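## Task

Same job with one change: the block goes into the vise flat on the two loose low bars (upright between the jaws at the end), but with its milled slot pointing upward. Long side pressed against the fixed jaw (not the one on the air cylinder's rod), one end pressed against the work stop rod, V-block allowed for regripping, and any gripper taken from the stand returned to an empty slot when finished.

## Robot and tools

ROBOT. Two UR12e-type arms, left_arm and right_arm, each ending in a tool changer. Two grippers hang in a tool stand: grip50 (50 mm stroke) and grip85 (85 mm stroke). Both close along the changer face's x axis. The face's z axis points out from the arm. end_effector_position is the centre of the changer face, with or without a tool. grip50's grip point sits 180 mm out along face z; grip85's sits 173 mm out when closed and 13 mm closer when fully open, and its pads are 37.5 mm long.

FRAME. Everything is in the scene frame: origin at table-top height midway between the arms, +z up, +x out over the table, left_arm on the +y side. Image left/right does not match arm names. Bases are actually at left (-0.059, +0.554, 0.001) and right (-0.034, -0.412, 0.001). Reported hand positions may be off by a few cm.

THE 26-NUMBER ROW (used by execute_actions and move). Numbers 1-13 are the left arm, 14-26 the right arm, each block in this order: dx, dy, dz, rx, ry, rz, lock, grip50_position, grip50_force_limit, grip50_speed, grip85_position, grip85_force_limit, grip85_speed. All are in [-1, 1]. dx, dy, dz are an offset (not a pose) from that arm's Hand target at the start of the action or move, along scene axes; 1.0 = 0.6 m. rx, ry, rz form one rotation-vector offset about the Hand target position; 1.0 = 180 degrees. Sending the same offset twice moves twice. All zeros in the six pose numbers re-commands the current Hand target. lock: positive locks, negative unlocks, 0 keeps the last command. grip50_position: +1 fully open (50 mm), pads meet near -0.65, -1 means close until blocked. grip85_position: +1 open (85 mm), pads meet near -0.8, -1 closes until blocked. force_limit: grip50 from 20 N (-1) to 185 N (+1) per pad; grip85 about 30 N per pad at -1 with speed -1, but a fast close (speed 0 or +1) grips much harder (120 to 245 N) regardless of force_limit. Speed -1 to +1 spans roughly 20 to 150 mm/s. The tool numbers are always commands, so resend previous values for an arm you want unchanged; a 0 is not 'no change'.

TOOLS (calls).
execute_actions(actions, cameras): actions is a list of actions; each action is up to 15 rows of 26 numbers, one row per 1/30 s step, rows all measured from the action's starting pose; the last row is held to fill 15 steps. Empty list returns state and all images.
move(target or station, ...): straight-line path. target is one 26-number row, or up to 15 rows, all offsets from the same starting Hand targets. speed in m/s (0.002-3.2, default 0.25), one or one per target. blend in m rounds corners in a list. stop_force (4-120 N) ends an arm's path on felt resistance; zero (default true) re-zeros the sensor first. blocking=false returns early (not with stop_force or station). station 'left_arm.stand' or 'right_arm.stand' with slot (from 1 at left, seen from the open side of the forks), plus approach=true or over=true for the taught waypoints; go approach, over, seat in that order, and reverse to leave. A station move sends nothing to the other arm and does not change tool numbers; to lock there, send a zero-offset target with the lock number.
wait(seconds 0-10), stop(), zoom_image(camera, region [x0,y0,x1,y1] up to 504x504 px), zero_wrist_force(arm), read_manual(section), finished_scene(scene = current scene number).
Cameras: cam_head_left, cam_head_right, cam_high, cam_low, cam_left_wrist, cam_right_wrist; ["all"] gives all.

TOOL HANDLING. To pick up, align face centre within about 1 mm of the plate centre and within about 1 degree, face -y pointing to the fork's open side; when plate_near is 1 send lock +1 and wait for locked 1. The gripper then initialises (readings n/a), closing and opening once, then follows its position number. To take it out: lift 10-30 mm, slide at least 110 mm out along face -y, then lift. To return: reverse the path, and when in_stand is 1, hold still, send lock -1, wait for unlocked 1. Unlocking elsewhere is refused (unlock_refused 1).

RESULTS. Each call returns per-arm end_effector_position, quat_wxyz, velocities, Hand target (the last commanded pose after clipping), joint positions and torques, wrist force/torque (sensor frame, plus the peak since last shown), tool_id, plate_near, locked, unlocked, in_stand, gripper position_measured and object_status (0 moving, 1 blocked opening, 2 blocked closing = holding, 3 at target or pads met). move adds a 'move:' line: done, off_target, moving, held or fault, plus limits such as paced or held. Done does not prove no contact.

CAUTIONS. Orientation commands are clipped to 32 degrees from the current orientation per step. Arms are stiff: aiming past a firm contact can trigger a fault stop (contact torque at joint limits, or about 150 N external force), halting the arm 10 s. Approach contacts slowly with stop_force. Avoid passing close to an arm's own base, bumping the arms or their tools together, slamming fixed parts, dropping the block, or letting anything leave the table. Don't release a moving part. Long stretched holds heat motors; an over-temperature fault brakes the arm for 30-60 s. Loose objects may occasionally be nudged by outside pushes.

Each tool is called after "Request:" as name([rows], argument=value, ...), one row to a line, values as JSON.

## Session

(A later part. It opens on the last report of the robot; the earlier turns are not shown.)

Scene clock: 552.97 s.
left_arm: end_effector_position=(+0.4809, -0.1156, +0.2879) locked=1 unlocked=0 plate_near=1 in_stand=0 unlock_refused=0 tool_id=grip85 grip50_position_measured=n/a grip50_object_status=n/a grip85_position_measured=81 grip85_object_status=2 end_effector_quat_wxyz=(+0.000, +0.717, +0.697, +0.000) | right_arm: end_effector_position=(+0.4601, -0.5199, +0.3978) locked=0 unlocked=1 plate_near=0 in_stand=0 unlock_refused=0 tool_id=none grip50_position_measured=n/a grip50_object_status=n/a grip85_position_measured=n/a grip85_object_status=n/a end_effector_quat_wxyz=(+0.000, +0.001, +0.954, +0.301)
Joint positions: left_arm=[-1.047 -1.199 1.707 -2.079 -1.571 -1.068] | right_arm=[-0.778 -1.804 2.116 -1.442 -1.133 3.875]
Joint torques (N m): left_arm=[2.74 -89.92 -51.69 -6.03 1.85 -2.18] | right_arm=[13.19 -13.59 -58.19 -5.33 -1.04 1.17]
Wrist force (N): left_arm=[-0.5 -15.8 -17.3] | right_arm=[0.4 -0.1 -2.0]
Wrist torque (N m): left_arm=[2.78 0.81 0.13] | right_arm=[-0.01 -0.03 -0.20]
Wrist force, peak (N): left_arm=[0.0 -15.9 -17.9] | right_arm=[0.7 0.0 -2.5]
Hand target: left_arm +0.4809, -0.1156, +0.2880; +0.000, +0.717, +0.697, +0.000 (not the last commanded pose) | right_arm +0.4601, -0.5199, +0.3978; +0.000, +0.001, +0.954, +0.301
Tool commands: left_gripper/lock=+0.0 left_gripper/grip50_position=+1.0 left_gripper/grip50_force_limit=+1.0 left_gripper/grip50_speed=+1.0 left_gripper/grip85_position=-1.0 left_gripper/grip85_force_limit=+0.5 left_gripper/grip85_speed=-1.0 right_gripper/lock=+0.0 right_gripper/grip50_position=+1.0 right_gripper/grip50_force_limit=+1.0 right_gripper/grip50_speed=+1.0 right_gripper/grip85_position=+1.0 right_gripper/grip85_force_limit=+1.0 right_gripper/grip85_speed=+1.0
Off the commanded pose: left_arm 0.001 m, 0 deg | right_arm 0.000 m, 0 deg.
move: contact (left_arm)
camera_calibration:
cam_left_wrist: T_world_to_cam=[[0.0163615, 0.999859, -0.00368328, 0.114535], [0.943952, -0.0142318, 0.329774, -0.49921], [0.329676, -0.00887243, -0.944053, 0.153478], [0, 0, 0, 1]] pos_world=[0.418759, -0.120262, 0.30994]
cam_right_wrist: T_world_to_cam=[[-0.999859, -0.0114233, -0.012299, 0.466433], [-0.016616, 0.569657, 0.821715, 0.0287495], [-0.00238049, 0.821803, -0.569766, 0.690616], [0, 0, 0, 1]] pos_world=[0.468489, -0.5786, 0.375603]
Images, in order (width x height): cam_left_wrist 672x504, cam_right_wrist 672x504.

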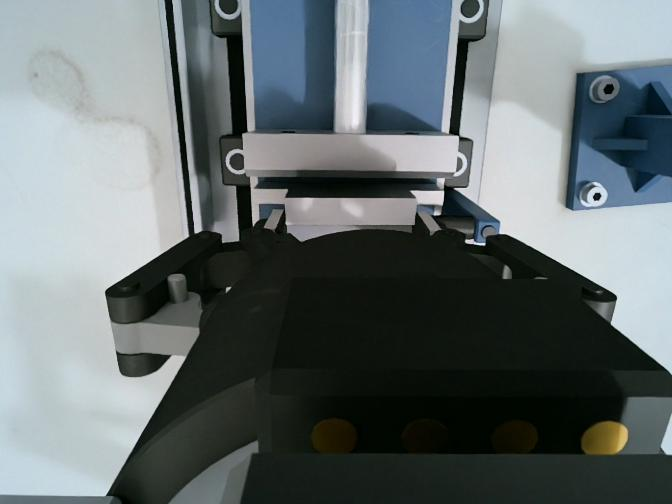

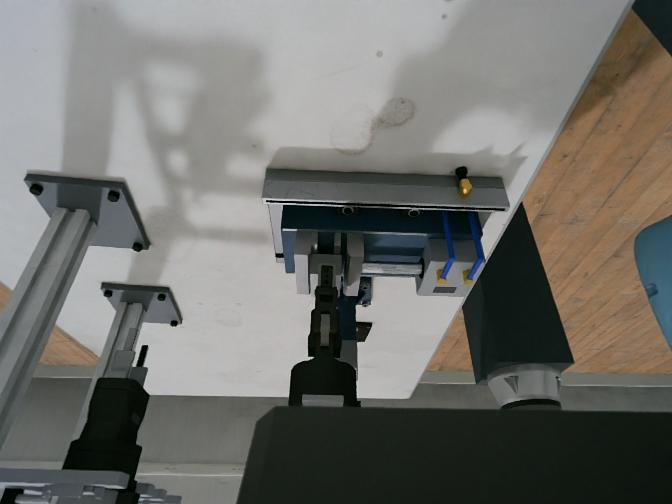

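Request:
execute_actions([
  [[0,0,0,0,0,0,1,1,1,1,0.55,0.5,-1,0,0,0,0,0,0,0,1,1,1,1,1,1]],
  [[0,0,0,0,0,0,1,1,1,1,0.55,0.5,-1,0,0,0,0,0,0,0,1,1,1,1,1,1]],
  [[0,0,0,0,0,0,1,1,1,1,0.55,0.5,-1,0,0,0,0,0,0,0,1,1,1,1,1,1]],
], cameras=["cam_left_wrist", "cam_right_wrist"])

Request:
zoom_image(camera="cam_right_wrist", region=[285, 225, 375, 315])

Request:
zoom_image(camera="cam_left_wrist", region=[250, 110, 470, 265])

Scene clock: 559.67 s.
left_arm: end_effector_position=(+0.4809, -0.1156, +0.2880) locked=1 unlocked=0 plate_near=1 in_stand=0 unlock_refused=0 tool_id=grip85 grip50_position_measured=n/a grip50_object_status=n/a grip85_position_measured=59 grip85_object_status=3 end_effector_quat_wxyz=(+0.000, +0.717, +0.697, +0.000) | right_arm: end_effector_position=(+0.4601, -0.5199, +0.3978) locked=0 unlocked=1 plate_near=0 in_stand=0 unlock_refused=0 tool_id=none grip50_position_measured=n/a grip50_object_status=n/a grip85_position_measured=n/a grip85_object_status=n/a end_effector_quat_wxyz=(+0.000, +0.001, +0.954, +0.301)
Joint positions: left_arm=[-1.047 -1.199 1.706 -2.079 -1.571 -1.068] | right_arm=[-0.778 -1.804 2.116 -1.442 -1.133 3.875]
Joint torques (N m): left_arm=[-4.7 -91.82 -55.74 -5.13 -2.41 -1.93] | right_arm=[10.55 -12.46 -57.85 -5.41 -0.95 0.92]
Wrist force (N): left_arm=[-0.3 -0.4 -1.1] | right_arm=[0.8 0.0 -2.4]
Wrist torque (N m): left_arm=[0.12 0.22 0.02] | right_arm=[0.00 -0.06 -0.20]
Wrist force, peak (N): left_arm=[-0.1 -16.0 -18.2] | right_arm=[0.5 -0.1 -2.6]
Hand target: left_arm +0.4809, -0.1156, +0.2880; +0.000, +0.717, +0.697, +0.000 | right_arm +0.4601, -0.5199, +0.3978; +0.000, +0.001, +0.954, +0.301
Tool commands: left_gripper/lock=+0.0 left_gripper/grip50_position=+1.0 left_gripper/grip50_force_limit=+1.0 left_gripper/grip50_speed=+1.0 left_gripper/grip85_position=+0.55 left_gripper/grip85_force_limit=+0.5 left_gripper/grip85_speed=-1.0 right_gripper/lock=+0.0 right_gripper/grip50_position=+1.0 right_gripper/grip50_force_limit=+1.0 right_gripper/grip50_speed=+1.0 right_gripper/grip85_position=+1.0 right_gripper/grip85_force_limit=+1.0 right_gripper/grip85_speed=+1.0
Off the commanded pose: left_arm 0.000 m, 0 deg | right_arm 0.000 m, 0 deg.
camera_calibration:
cam_left_wrist: T_world_to_cam=[[0.0163614, 0.999859, -0.00368173, 0.114533], [0.943921, -0.0142314, 0.329863, -0.499319], [0.329765, -0.00887229, -0.944021, 0.153398], [0, 0, 0, 1]] pos_world=[0.418859, -0.120262, 0.309939]
cam_right_wrist: T_world_to_cam=[[-0.999859, -0.0114233, -0.012299, 0.466433], [-0.016616, 0.569657, 0.821715, 0.0287495], [-0.00238049, 0.821803, -0.569766, 0.690616], [0, 0, 0, 1]] pos_world=[0.468489, -0.5786, 0.375603]
Images, in order (width x height): cam_left_wrist 672x504, cam_right_wrist 672x504.

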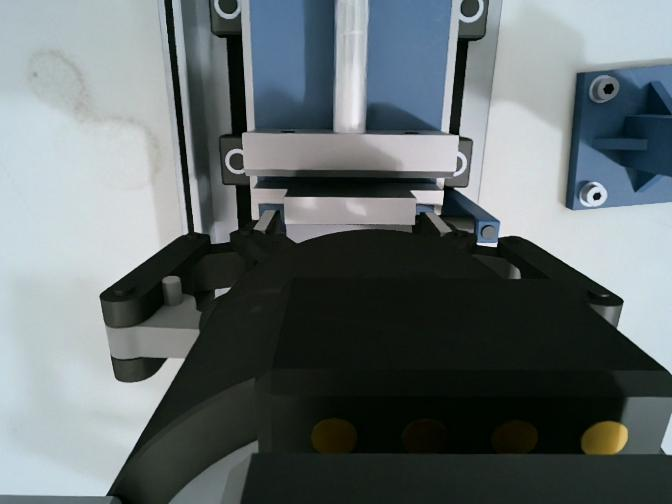

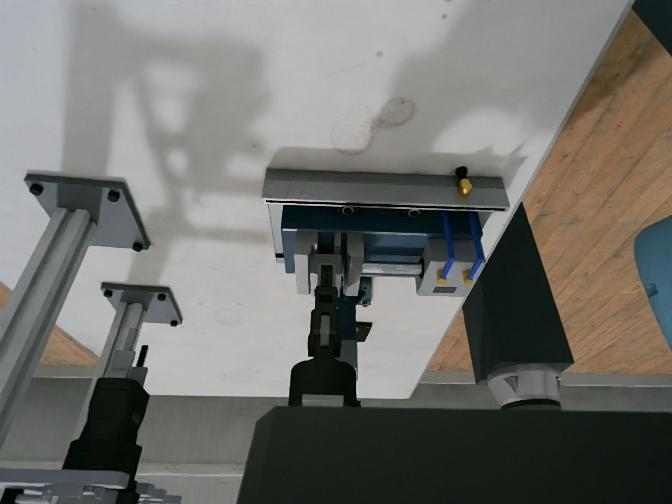

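Scaled by 5.600 from the camera's 672x504 image, which has a finer 960x720 frame.

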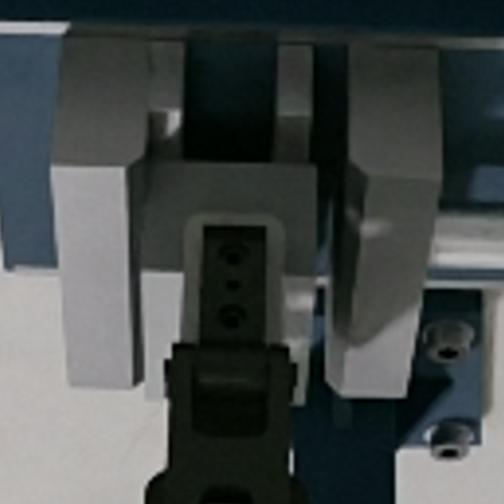

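Scaled by 2.291 from the camera's 672x504 image, which has a finer 960x720 frame.

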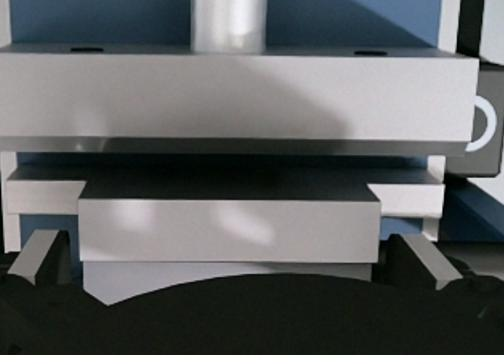

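Request:
move([
  [0,0,0.1,0,0,0,1,1,1,1,0.55,0.5,-1,0,0,0,0,0,0,0,1,1,1,1,1,1],
  [0,0,0.3,0,0,0,1,1,1,1,0.55,0.5,-1,0,0,0,0,0,0,0,1,1,1,1,1,1],
], speed=[0.06,0.25], blend=[0.01,0], cameras=["cam_left_wrist", "cam_right_wrist", "cam_head_left", "cam_low"])

Request:
zoom_image(camera="cam_right_wrist", region=[285, 225, 375, 315])

Request:
zoom_image(camera="cam_left_wrist", region=[270, 140, 430, 270])

Request:
zoom_image(camera="cam_low", region=[200, 180, 440, 360])

Scene clock: 566.57 s.
left_arm: end_effector_position=(+0.4809, -0.1156, +0.4679) locked=1 unlocked=0 plate_near=1 in_stand=0 unlock_refused=0 tool_id=grip85 grip50_position_measured=n/a grip50_object_status=n/a grip85_position_measured=59 grip85_object_status=3 end_effector_quat_wxyz=(+0.000, +0.717, +0.697, +0.000) | right_arm: end_effector_position=(+0.4601, -0.5199, +0.3978) locked=0 unlocked=1 plate_near=0 in_stand=0 unlock_refused=0 tool_id=none grip50_position_measured=n/a grip50_object_status=n/a grip85_position_measured=n/a grip85_object_status=n/a end_effector_quat_wxyz=(+0.000, +0.001, +0.954, +0.301)
Joint positions: left_arm=[-1.047 -1.302 1.509 -1.779 -1.571 -1.068] | right_arm=[-0.778 -1.804 2.116 -1.442 -1.133 3.875]
Joint torques (N m): left_arm=[-2.52 -87.49 -61.93 -8.21 -0.55 -1.81] | right_arm=[13.34 -12.41 -58.13 -5.29 -1.3 0.9]
Wrist force (N): left_arm=[-0.5 0.3 -1.3] | right_arm=[0.4 -0.1 -2.4]
Wrist torque (N m): left_arm=[0.11 0.27 0.02] | right_arm=[0.00 -0.03 -0.20]
Wrist force, peak (N): left_arm=[-0.7 0.7 -9.5] | right_arm=[0.3 -0.2 -2.7]
Hand target: left_arm +0.4809, -0.1156, +0.4680; +0.000, +0.717, +0.697, +0.000 | right_arm +0.4601, -0.5199, +0.3978; +0.000, +0.001, +0.954, +0.301
Tool commands: left_gripper/lock=+0.0 left_gripper/grip50_position=+1.0 left_gripper/grip50_force_limit=+1.0 left_gripper/grip50_speed=+1.0 left_gripper/grip85_position=+0.55 left_gripper/grip85_force_limit=+0.5 left_gripper/grip85_speed=-1.0 right_gripper/lock=+0.0 right_gripper/grip50_position=+1.0 right_gripper/grip50_force_limit=+1.0 right_gripper/grip50_speed=+1.0 right_gripper/grip85_position=+1.0 right_gripper/grip85_force_limit=+1.0 right_gripper/grip85_speed=+1.0
Off the commanded pose: left_arm 0.000 m, 0 deg | right_arm 0.000 m, 0 deg.
move: done
camera_calibration:
cam_left_wrist: T_world_to_cam=[[0.0163285, 0.99986, -0.00358889, 0.115166], [0.943953, -0.0142318, 0.329773, -0.558536], [0.329676, -0.00877243, -0.944053, 0.323325], [0, 0, 0, 1]] pos_world=[0.418759, -0.120263, 0.48984]
cam_right_wrist: T_world_to_cam=[[-0.999859, -0.0114233, -0.012299, 0.466433], [-0.016616, 0.569657, 0.821715, 0.0287495], [-0.00238049, 0.821803, -0.569766, 0.690616], [0, 0, 0, 1]] pos_world=[0.468489, -0.5786, 0.375603]
Images, in order (width x height): cam_head_left 672x504, cam_low 672x504, cam_left_wrist 672x504, cam_right_wrist 672x504.

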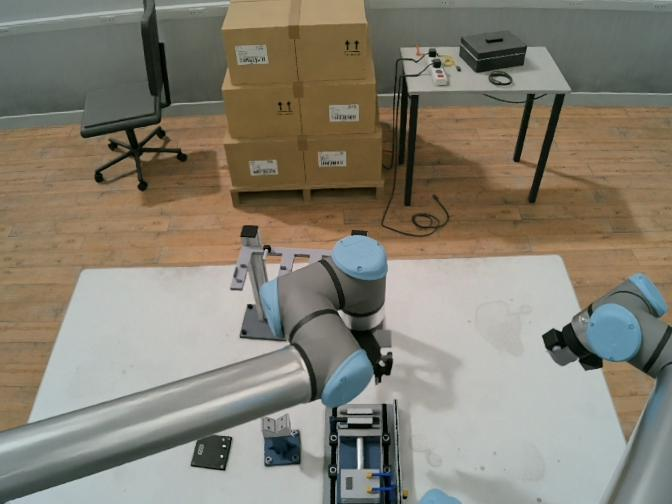

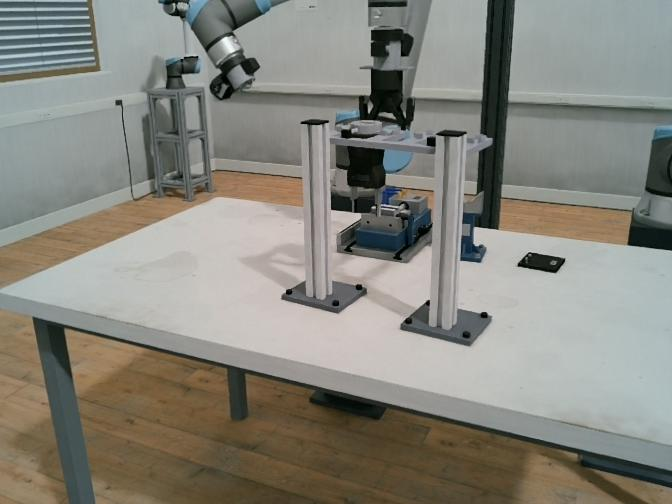

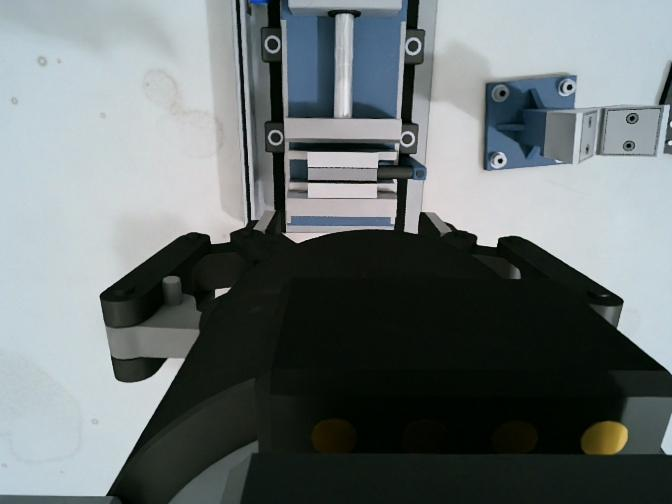

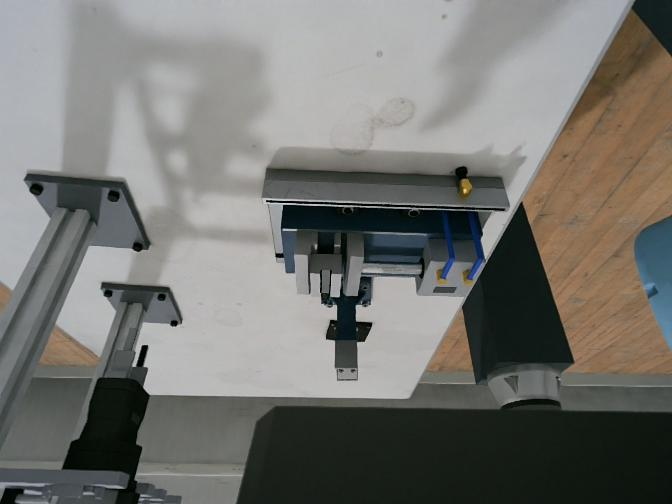

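Scaled by 5.600 from the camera's 672x504 image, which has a finer 960x720 frame.

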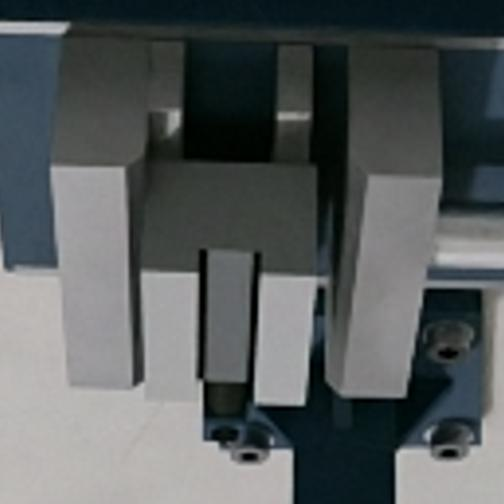

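Scaled by 3.150 from the camera's 672x504 image, which has a finer 960x720 frame.

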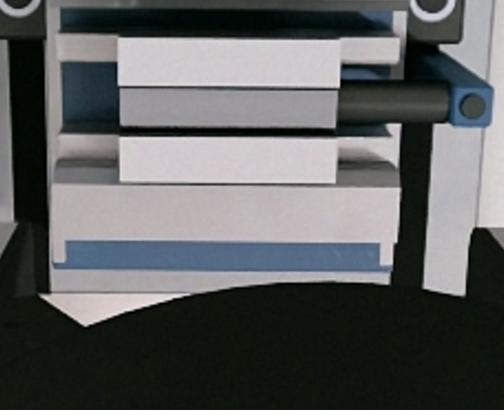

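Scaled by 2.100 from the camera's 672x504 image, which has a finer 960x720 frame.

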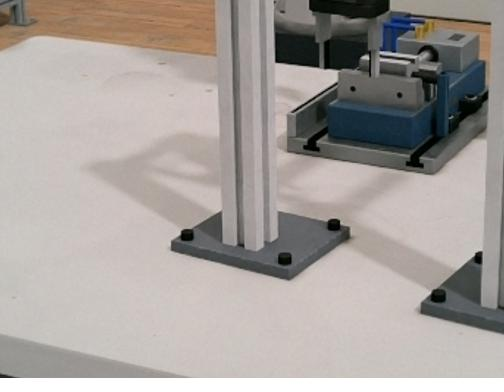

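Request:
execute_actions(actions=[], cameras=["cam_high"])

Scene clock: 569.50 s.
left_arm: end_effector_position=(+0.4809, -0.1156, +0.4680) locked=1 unlocked=0 plate_near=1 in_stand=0 unlock_refused=0 tool_id=grip85 grip50_position_measured=n/a grip50_object_status=n/a grip85_position_measured=59 grip85_object_status=3 end_effector_quat_wxyz=(+0.000, +0.717, +0.697, +0.000) | right_arm: end_effector_position=(+0.4601, -0.5199, +0.3978) locked=0 unlocked=1 plate_near=0 in_stand=0 unlock_refused=0 tool_id=none grip50_position_measured=n/a grip50_object_status=n/a grip85_position_measured=n/a grip85_object_status=n/a end_effector_quat_wxyz=(+0.000, +0.001, +0.954, +0.301)
Joint positions: left_arm=[-1.047 -1.302 1.509 -1.779 -1.571 -1.068] | right_arm=[-0.778 -1.804 2.116 -1.442 -1.133 3.875]
Joint velocities: within noise
Joint torques (N m): left_arm=[-6.21 -83.34 -64.48 -5.29 -0.95 -1.79] | right_arm=[13.25 -13.55 -58.02 -5.26 -1.45 1.11]
Wrist force (N): left_arm=[-0.8 0.8 -1.1] | right_arm=[0.6 -0.3 -2.4]
Wrist torque (N m): left_arm=[0.15 0.29 0.02] | right_arm=[-0.02 -0.05 -0.20]
Wrist force, peak (N): left_arm=[-0.8 0.7 -1.5] | right_arm=[0.4 -0.2 -2.7]
Hand target: left_arm +0.4809, -0.1156, +0.4680; +0.000, +0.717, +0.697, +0.000 | right_arm +0.4601, -0.5199, +0.3978; +0.000, +0.001, +0.954, +0.301
Tool commands: left_gripper/lock=+0.0 left_gripper/grip50_position=+1.0 left_gripper/grip50_force_limit=+1.0 left_gripper/grip50_speed=+1.0 left_gripper/grip85_position=+0.55 left_gripper/grip85_force_limit=+0.5 left_gripper/grip85_speed=-1.0 right_gripper/lock=+0.0 right_gripper/grip50_position=+1.0 right_gripper/grip50_force_limit=+1.0 right_gripper/grip50_speed=+1.0 right_gripper/grip85_position=+1.0 right_gripper/grip85_force_limit=+1.0 right_gripper/grip85_speed=+1.0
Off the commanded pose: left_arm 0.000 m, 0 deg | right_arm 0.000 m, 0 deg.
Images, in order (width x height): cam_high 672x504.

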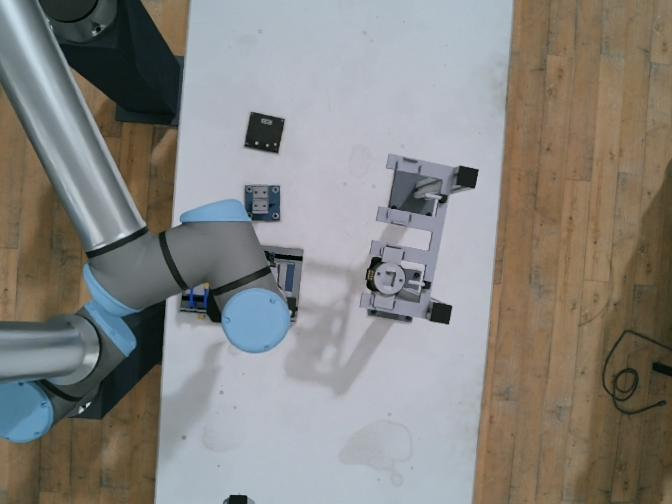

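Request:
move(station="left_arm.stand", slot=1, approach=true, speed=0.25)

Request:
move(station="left_arm.stand", slot=1, over=true, speed=0.1, cameras=["cam_left_wrist", "cam_right_wrist"])

Scene clock: 575.83 s.
left_arm: end_effector_position=(+0.6078, +0.1301, +0.3844) locked=1 unlocked=0 plate_near=1 in_stand=0 unlock_refused=0 tool_id=grip85 grip50_position_measured=n/a grip50_object_status=n/a grip85_position_measured=59 grip85_object_status=3 end_effector_quat_wxyz=(+0.002, +0.745, +0.667, +0.000) | right_arm: end_effector_position=(+0.4601, -0.5199, +0.3978) locked=0 unlocked=1 plate_near=0 in_stand=0 unlock_refused=0 tool_id=none grip50_position_measured=n/a grip50_object_status=n/a grip85_position_measured=n/a grip85_object_status=n/a end_effector_quat_wxyz=(+0.000, +0.001, +0.954, +0.301)
Joint positions: left_arm=[-0.739 -1.375 1.755 -1.955 -1.572 -0.679] | right_arm=[-0.778 -1.804 2.116 -1.442 -1.133 3.875]
Joint torques (N m): left_arm=[3.49 -71.12 -60.13 -3.54 -1.64 0.56] | right_arm=[12.21 -12.69 -57.88 -5.26 -1.33 0.71]
Wrist force (N): left_arm=[0.2 0.0 -0.6] | right_arm=[0.5 -0.4 -2.2]
Wrist torque (N m): left_arm=[0.06 0.18 0.31] | right_arm=[-0.03 -0.03 -0.20]
Wrist force, peak (N): left_arm=[-7.4 -3.3 -3.5] | right_arm=[0.6 0.0 -2.7]
Hand target: left_arm +0.6078, +0.1302, +0.3843; +0.002, +0.745, +0.667, +0.000 | right_arm +0.4601, -0.5199, +0.3978; +0.000, +0.001, +0.954, +0.301
Tool commands: left_gripper/lock=+0.0 left_gripper/grip50_position=+1.0 left_gripper/grip50_force_limit=+1.0 left_gripper/grip50_speed=+1.0 left_gripper/grip85_position=+0.55 left_gripper/grip85_force_limit=+0.5 left_gripper/grip85_speed=-1.0 right_gripper/lock=+0.0 right_gripper/grip50_position=+1.0 right_gripper/grip50_force_limit=+1.0 right_gripper/grip50_speed=+1.0 right_gripper/grip85_position=+1.0 right_gripper/grip85_force_limit=+1.0 right_gripper/grip85_speed=+1.0
Off the commanded pose: left_arm 0.000 m, 0 deg.
move: done; to station left_arm.stand, slot 1, approach point

Scene clock: 577.57 s.
left_arm: end_effector_position=(+0.7470, +0.1150, +0.3847) locked=1 unlocked=0 plate_near=1 in_stand=0 unlock_refused=0 tool_id=grip85 grip50_position_measured=n/a grip50_object_status=n/a grip85_position_measured=59 grip85_object_status=3 end_effector_quat_wxyz=(+0.002, +0.745, +0.667, +0.000) | right_arm: end_effector_position=(+0.4601, -0.5199, +0.3978) locked=0 unlocked=1 plate_near=0 in_stand=0 unlock_refused=0 tool_id=none grip50_position_measured=n/a grip50_object_status=n/a grip85_position_measured=n/a grip85_object_status=n/a end_effector_quat_wxyz=(+0.000, +0.001, +0.954, +0.301)
Joint positions: left_arm=[-0.64 -1.175 1.487 -1.887 -1.572 -0.58] | right_arm=[-0.778 -1.804 2.116 -1.442 -1.133 3.875]
Joint torques (N m): left_arm=[-10.15 -116.68 -51.9 -10.24 1.16 -2.19] | right_arm=[12.42 -13.38 -58.41 -5.09 -1.35 1.09]
Wrist force (N): left_arm=[0.0 0.1 -0.3] | right_arm=[0.7 0.1 -2.2]
Wrist torque (N m): left_arm=[0.09 0.16 0.02] | right_arm=[0.02 -0.05 -0.20]
Wrist force, peak (N): left_arm=[-0.4 4.1 -0.5] | right_arm=[0.5 -0.3 -2.5]
Hand target: left_arm +0.7470, +0.1149, +0.3848; +0.002, +0.745, +0.667, +0.000 | right_arm +0.4601, -0.5199, +0.3978; +0.000, +0.001, +0.954, +0.301
Tool commands: left_gripper/lock=+0.0 left_gripper/grip50_position=+1.0 left_gripper/grip50_force_limit=+1.0 left_gripper/grip50_speed=+1.0 left_gripper/grip85_position=+0.55 left_gripper/grip85_force_limit=+0.5 left_gripper/grip85_speed=-1.0 right_gripper/lock=+0.0 right_gripper/grip50_position=+1.0 right_gripper/grip50_force_limit=+1.0 right_gripper/grip50_speed=+1.0 right_gripper/grip85_position=+1.0 right_gripper/grip85_force_limit=+1.0 right_gripper/grip85_speed=+1.0
Off the commanded pose: left_arm 0.000 m, 0 deg.
move: done; to station left_arm.stand, slot 1, over the seat
camera_calibration:
cam_left_wrist: T_world_to_cam=[[0.0976898, 0.995201, -0.00566507, -0.179538], [0.939017, -0.0902859, 0.331808, -0.767374], [0.329704, -0.0377338, -0.94333, 0.162116], [0, 0, 0, 1]] pos_world=[0.684665, 0.11551, 0.406532]
cam_right_wrist: T_world_to_cam=[[-0.999859, -0.0114233, -0.012299, 0.466433], [-0.016616, 0.569657, 0.821715, 0.0287495], [-0.00238049, 0.821803, -0.569766, 0.690616], [0, 0, 0, 1]] pos_world=[0.468489, -0.5786, 0.375603]
Images, in order (width x height): cam_left_wrist 672x504, cam_right_wrist 672x504.

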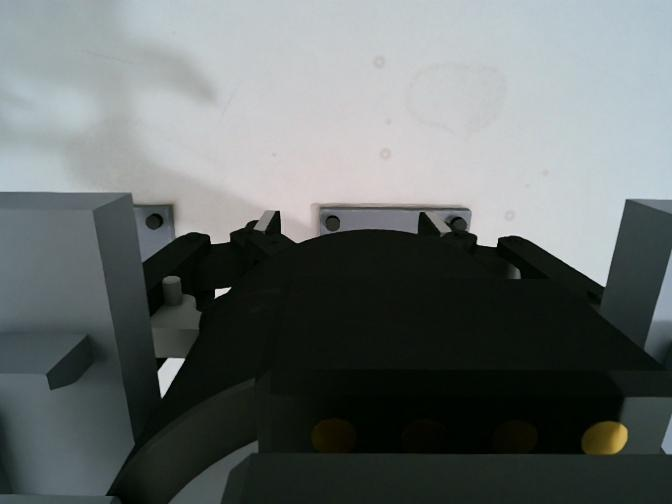

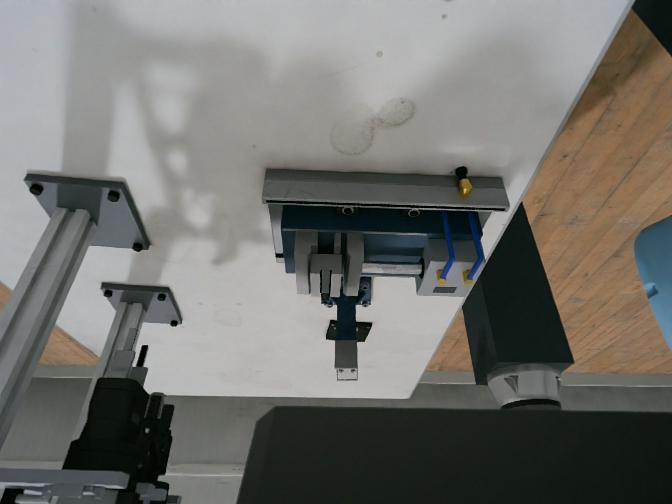

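Request:
move(station="left_arm.stand", slot=1, speed=0.02, stop_force=25)

Scene clock: 581.33 s.
left_arm: end_effector_position=(+0.7471, +0.1148, +0.3629) locked=1 unlocked=0 plate_near=1 in_stand=1 unlock_refused=0 tool_id=grip85 grip50_position_measured=n/a grip50_object_status=n/a grip85_position_measured=59 grip85_object_status=3 end_effector_quat_wxyz=(+0.002, +0.745, +0.667, +0.000) | right_arm: end_effector_position=(+0.4601, -0.5199, +0.3978) locked=0 unlocked=1 plate_near=0 in_stand=0 unlock_refused=0 tool_id=none grip50_position_measured=n/a grip50_object_status=n/a grip85_position_measured=n/a grip85_object_status=n/a end_effector_quat_wxyz=(+0.000, +0.001, +0.954, +0.301)
Joint positions: left_arm=[-0.64 -1.163 1.511 -1.923 -1.572 -0.58] | right_arm=[-0.778 -1.804 2.116 -1.442 -1.133 3.875]
Joint torques (N m): left_arm=[-8.33 -78.92 -47.9 -1.7 -2.01 -2.57] | right_arm=[10.54 -13.02 -57.39 -5.25 -1.2 0.97]
Wrist force (N): left_arm=[2.0 -3.3 -26.9] | right_arm=[0.4 0.0 -2.3]
Wrist torque (N m): left_arm=[0.61 1.77 -0.07] | right_arm=[0.01 -0.03 -0.20]
Wrist force, peak (N): left_arm=[2.2 -3.3 -28.0] | right_arm=[0.5 -0.1 -2.7]
Hand target: left_arm +0.7471, +0.1148, +0.3629; +0.002, +0.745, +0.667, +0.000 | right_arm +0.4601, -0.5199, +0.3978; +0.000, +0.001, +0.954, +0.301
Tool commands: left_gripper/lock=+0.0 left_gripper/grip50_position=+1.0 left_gripper/grip50_force_limit=+1.0 left_gripper/grip50_speed=+1.0 left_gripper/grip85_position=+0.55 left_gripper/grip85_force_limit=+0.5 left_gripper/grip85_speed=-1.0 right_gripper/lock=+0.0 right_gripper/grip50_position=+1.0 right_gripper/grip50_force_limit=+1.0 right_gripper/grip50_speed=+1.0 right_gripper/grip85_position=+1.0 right_gripper/grip85_force_limit=+1.0 right_gripper/grip85_speed=+1.0
Off the commanded pose: left_arm 0.000 m, 0 deg.
move: contact (left_arm); to station left_arm.stand, slot 1

Request:
execute_actions([
  [[0,0,0,0,0,0,-1,1,1,1,0.55,0.5,-1,0,0,0,0,0,0,0,1,1,1,1,1,1]],
])

Request:
wait(seconds=1.5)

Scene clock: 584.17 s.
left_arm: end_effector_position=(+0.7471, +0.1148, +0.3629) locked=0 unlocked=0 plate_near=1 in_stand=1 unlock_refused=0 tool_id=none grip50_position_measured=n/a grip50_object_status=n/a grip85_position_measured=n/a grip85_object_status=n/a end_effector_quat_wxyz=(+0.002, +0.745, +0.667, +0.000) | right_arm: end_effector_position=(+0.4601, -0.5199, +0.3978) locked=0 unlocked=1 plate_near=0 in_stand=0 unlock_refused=0 tool_id=none grip50_position_measured=n/a grip50_object_status=n/a grip85_position_measured=n/a grip85_object_status=n/a end_effector_quat_wxyz=(+0.000, +0.001, +0.954, +0.301)
Joint positions: left_arm=[-0.64 -1.163 1.511 -1.923 -1.572 -0.58] | right_arm=[-0.778 -1.804 2.116 -1.442 -1.133 3.875]
Joint torques (N m): left_arm=[-6.46 -74.39 -40.77 -1.93 -2.3 -2.26] | right_arm=[12.29 -13.63 -57.51 -5.18 -1.21 0.95]
Wrist force (N): left_arm=[-0.2 -0.5 -11.9] | right_arm=[0.7 -0.1 -2.1]
Wrist torque (N m): left_arm=[0.36 0.38 0.09] | right_arm=[-0.01 -0.06 -0.20]
Wrist force, peak (N): left_arm=[1.9 -1.5 -27.8] | right_arm=[0.3 0.0 -2.9]
Hand target: left_arm +0.7471, +0.1148, +0.3629; +0.002, +0.745, +0.667, +0.000 | right_arm +0.4601, -0.5199, +0.3978; +0.000, +0.001, +0.954, +0.301
Tool commands: left_gripper/lock=+0.0 left_gripper/grip50_position=+1.0 left_gripper/grip50_force_limit=+1.0 left_gripper/grip50_speed=+1.0 left_gripper/grip85_position=+0.55 left_gripper/grip85_force_limit=+0.5 left_gripper/grip85_speed=-1.0 right_gripper/lock=+0.0 right_gripper/grip50_position=+1.0 right_gripper/grip50_force_limit=+1.0 right_gripper/grip50_speed=+1.0 right_gripper/grip85_position=+1.0 right_gripper/grip85_force_limit=+1.0 right_gripper/grip85_speed=+1.0
Off the commanded pose: left_arm 0.000 m, 0 deg | right_arm 0.000 m, 0 deg.

Scene clock: 585.67 s.
left_arm: end_effector_position=(+0.7471, +0.1148, +0.3629) locked=0 unlocked=1 plate_near=1 in_stand=1 unlock_refused=0 tool_id=none grip50_position_measured=n/a grip50_object_status=n/a grip85_position_measured=n/a grip85_object_status=n/a end_effector_quat_wxyz=(+0.002, +0.745, +0.667, +0.000) | right_arm: end_effector_position=(+0.4601, -0.5199, +0.3978) locked=0 unlocked=1 plate_near=0 in_stand=0 unlock_refused=0 tool_id=none grip50_position_measured=n/a grip50_object_status=n/a grip85_position_measured=n/a grip85_object_status=n/a end_effector_quat_wxyz=(+0.000, +0.001, +0.954, +0.301)
Joint positions: left_arm=[-0.64 -1.163 1.511 -1.923 -1.572 -0.58] | right_arm=[-0.778 -1.804 2.116 -1.442 -1.133 3.875]
Joint torques (N m): left_arm=[-6.29 -90.45 -41.25 -7.09 -2.6 -1.58] | right_arm=[10.66 -13.62 -56.75 -5.04 -1.27 1.01]
Wrist force (N): left_arm=[-0.2 -0.5 -12.6] | right_arm=[0.5 -0.2 -2.2]
Wrist torque (N m): left_arm=[0.37 0.39 0.09] | right_arm=[-0.01 -0.04 -0.20]
Wrist force, peak (N): left_arm=[-0.1 -0.5 -12.8] | right_arm=[0.4 0.0 -2.6]
Hand target: left_arm +0.7471, +0.1148, +0.3629; +0.002, +0.745, +0.667, +0.000 | right_arm +0.4601, -0.5199, +0.3978; +0.000, +0.001, +0.954, +0.301
Tool commands: left_gripper/lock=+0.0 left_gripper/grip50_position=+1.0 left_gripper/grip50_force_limit=+1.0 left_gripper/grip50_speed=+1.0 left_gripper/grip85_position=+0.55 left_gripper/grip85_force_limit=+0.5 left_gripper/grip85_speed=-1.0 right_gripper/lock=+0.0 right_gripper/grip50_position=+1.0 right_gripper/grip50_force_limit=+1.0 right_gripper/grip50_speed=+1.0 right_gripper/grip85_position=+1.0 right_gripper/grip85_force_limit=+1.0 right_gripper/grip85_speed=+1.0
Off the commanded pose: left_arm 0.000 m, 0 deg | right_arm 0.000 m, 0 deg.
wait: 1.50 s; at rest by 0.17 s

Request:
move(station="left_arm.stand", slot=1, over=true, speed=0.06)

Request:
move(station="left_arm.stand", slot=1, approach=true, speed=0.2, cameras=["cam_right_wrist", "cam_high", "cam_low"])

Request:
zoom_image(camera="cam_right_wrist", region=[285, 225, 375, 315])

Request:
zoom_image(camera="cam_low", region=[290, 120, 500, 280])

Request:
zoom_image(camera="cam_high", region=[170, 220, 330, 340])

Scene clock: 591.40 s.
left_arm: end_effector_position=(+0.7470, +0.1149, +0.3850) locked=0 unlocked=1 plate_near=0 in_stand=0 unlock_refused=0 tool_id=none grip50_position_measured=n/a grip50_object_status=n/a grip85_position_measured=n/a grip85_object_status=n/a end_effector_quat_wxyz=(+0.002, +0.745, +0.667, +0.000) | right_arm: end_effector_position=(+0.4601, -0.5199, +0.3978) locked=0 unlocked=1 plate_near=0 in_stand=0 unlock_refused=0 tool_id=none grip50_position_measured=n/a grip50_object_status=n/a grip85_position_measured=n/a grip85_object_status=n/a end_effector_quat_wxyz=(+0.000, +0.001, +0.954, +0.301)
Joint positions: left_arm=[-0.64 -1.175 1.487 -1.887 -1.572 -0.58] | right_arm=[-0.778 -1.804 2.116 -1.442 -1.133 3.875]
Joint torques (N m): left_arm=[-3.88 -79.96 -42.63 -8.2 -1.48 -1.18] | right_arm=[13 -14.31 -57.87 -5.14 -1.34 0.98]
Wrist force (N): left_arm=[-0.2 0.5 -0.2] | right_arm=[0.3 -0.2 -2.4]
Wrist torque (N m): left_arm=[0.10 0.17 0.08] | right_arm=[-0.01 -0.02 -0.20]
Wrist force, peak (N): left_arm=[-0.2 -0.6 -12.9] | right_arm=[0.9 0.0 -2.5]
Hand target: left_arm +0.7470, +0.1149, +0.3848; +0.002, +0.745, +0.667, +0.000 | right_arm +0.4601, -0.5199, +0.3978; +0.000, +0.001, +0.954, +0.301
Tool commands: left_gripper/lock=+0.0 left_gripper/grip50_position=+1.0 left_gripper/grip50_force_limit=+1.0 left_gripper/grip50_speed=+1.0 left_gripper/grip85_position=+0.55 left_gripper/grip85_force_limit=+0.5 left_gripper/grip85_speed=-1.0 right_gripper/lock=+0.0 right_gripper/grip50_position=+1.0 right_gripper/grip50_force_limit=+1.0 right_gripper/grip50_speed=+1.0 right_gripper/grip85_position=+1.0 right_gripper/grip85_force_limit=+1.0 right_gripper/grip85_speed=+1.0
Off the commanded pose: left_arm 0.000 m, 0 deg.
move: done; to station left_arm.stand, slot 1, over the seat

Scene clock: 592.57 s.
left_arm: end_effector_position=(+0.6079, +0.1301, +0.3844) locked=0 unlocked=1 plate_near=0 in_stand=0 unlock_refused=0 tool_id=none grip50_position_measured=n/a grip50_object_status=n/a grip85_position_measured=n/a grip85_object_status=n/a end_effector_quat_wxyz=(+0.002, +0.745, +0.667, +0.000) | right_arm: end_effector_position=(+0.4601, -0.5199, +0.3978) locked=0 unlocked=1 plate_near=0 in_stand=0 unlock_refused=0 tool_id=none grip50_position_measured=n/a grip50_object_status=n/a grip85_position_measured=n/a grip85_object_status=n/a end_effector_quat_wxyz=(+0.000, +0.001, +0.954, +0.301)
Joint positions: left_arm=[-0.739 -1.375 1.755 -1.955 -1.572 -0.679] | right_arm=[-0.778 -1.804 2.116 -1.442 -1.133 3.875]
Joint torques (N m): left_arm=[0.2 -75.74 -43.71 -1.15 2.08 0.84] | right_arm=[11.99 -13.7 -57.93 -5.06 -1.25 1.1]
Wrist force (N): left_arm=[-0.5 -0.1 -0.5] | right_arm=[0.3 -0.2 -2.1]
Wrist torque (N m): left_arm=[0.05 0.24 0.00] | right_arm=[-0.01 -0.03 -0.20]
Wrist force, peak (N): left_arm=[-0.5 4.6 -0.6] | right_arm=[0.4 -0.1 -2.6]
Hand target: left_arm +0.6078, +0.1302, +0.3843; +0.002, +0.745, +0.667, +0.000 | right_arm +0.4601, -0.5199, +0.3978; +0.000, +0.001, +0.954, +0.301
Tool commands: left_gripper/lock=+0.0 left_gripper/grip50_position=+1.0 left_gripper/grip50_force_limit=+1.0 left_gripper/grip50_speed=+1.0 left_gripper/grip85_position=+0.55 left_gripper/grip85_force_limit=+0.5 left_gripper/grip85_speed=-1.0 right_gripper/lock=+0.0 right_gripper/grip50_position=+1.0 right_gripper/grip50_force_limit=+1.0 right_gripper/grip50_speed=+1.0 right_gripper/grip85_position=+1.0 right_gripper/grip85_force_limit=+1.0 right_gripper/grip85_speed=+1.0
Off the commanded pose: left_arm 0.000 m, 0 deg.
move: done; to station left_arm.stand, slot 1, approach point
camera_calibration:
cam_right_wrist: T_world_to_cam=[[-0.999859, -0.0114233, -0.012299, 0.466433], [-0.016616, 0.569657, 0.821715, 0.0287495], [-0.00238049, 0.821803, -0.569766, 0.690616], [0, 0, 0, 1]] pos_world=[0.468489, -0.5786, 0.375603]
Images, in order (width x height): cam_high 672x504, cam_low 672x504, cam_right_wrist 672x504.

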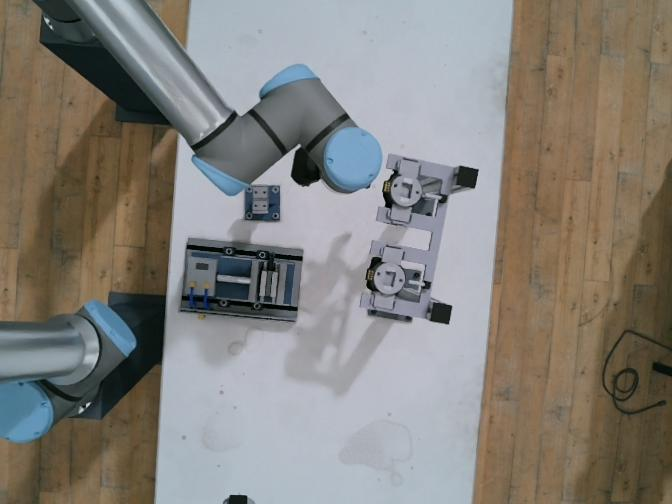

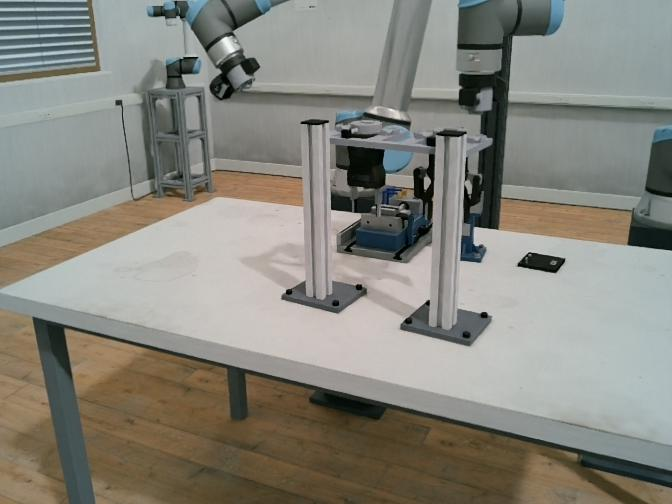

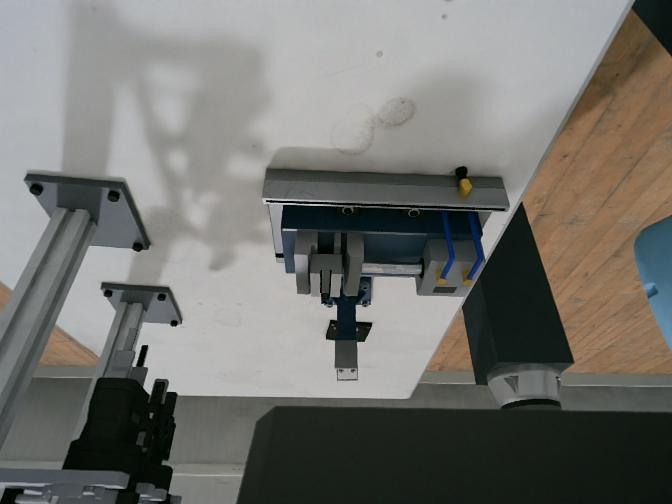

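Scaled by 5.600 from the camera's 672x504 image, which has a finer 960x720 frame.

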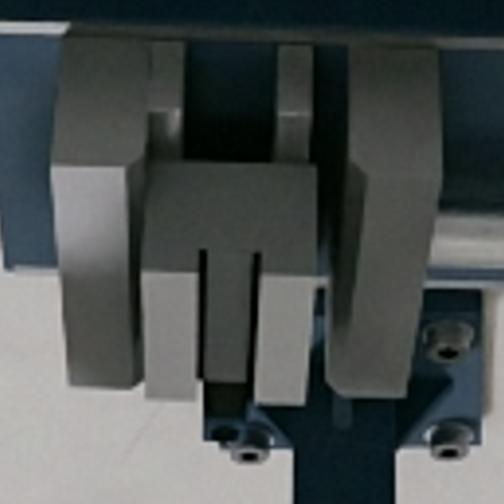

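Scaled by 2.400 from the camera's 672x504 image, which has a finer 960x720 frame.

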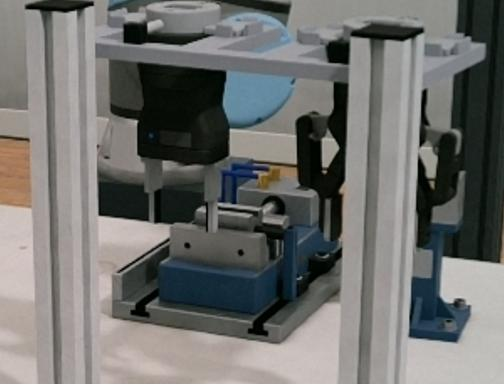

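Scaled by 3.150 from the camera's 672x504 image, which has a finer 960x720 frame.

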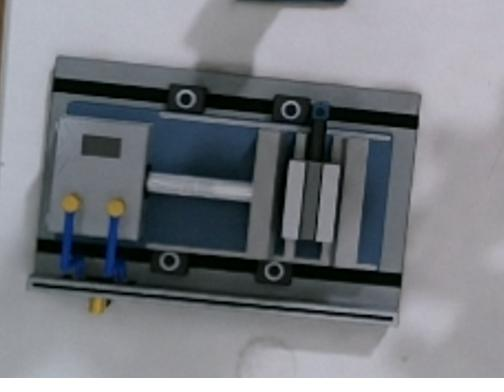

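Request:
finished_scene(scene=2)

The scene is finished: the task was done.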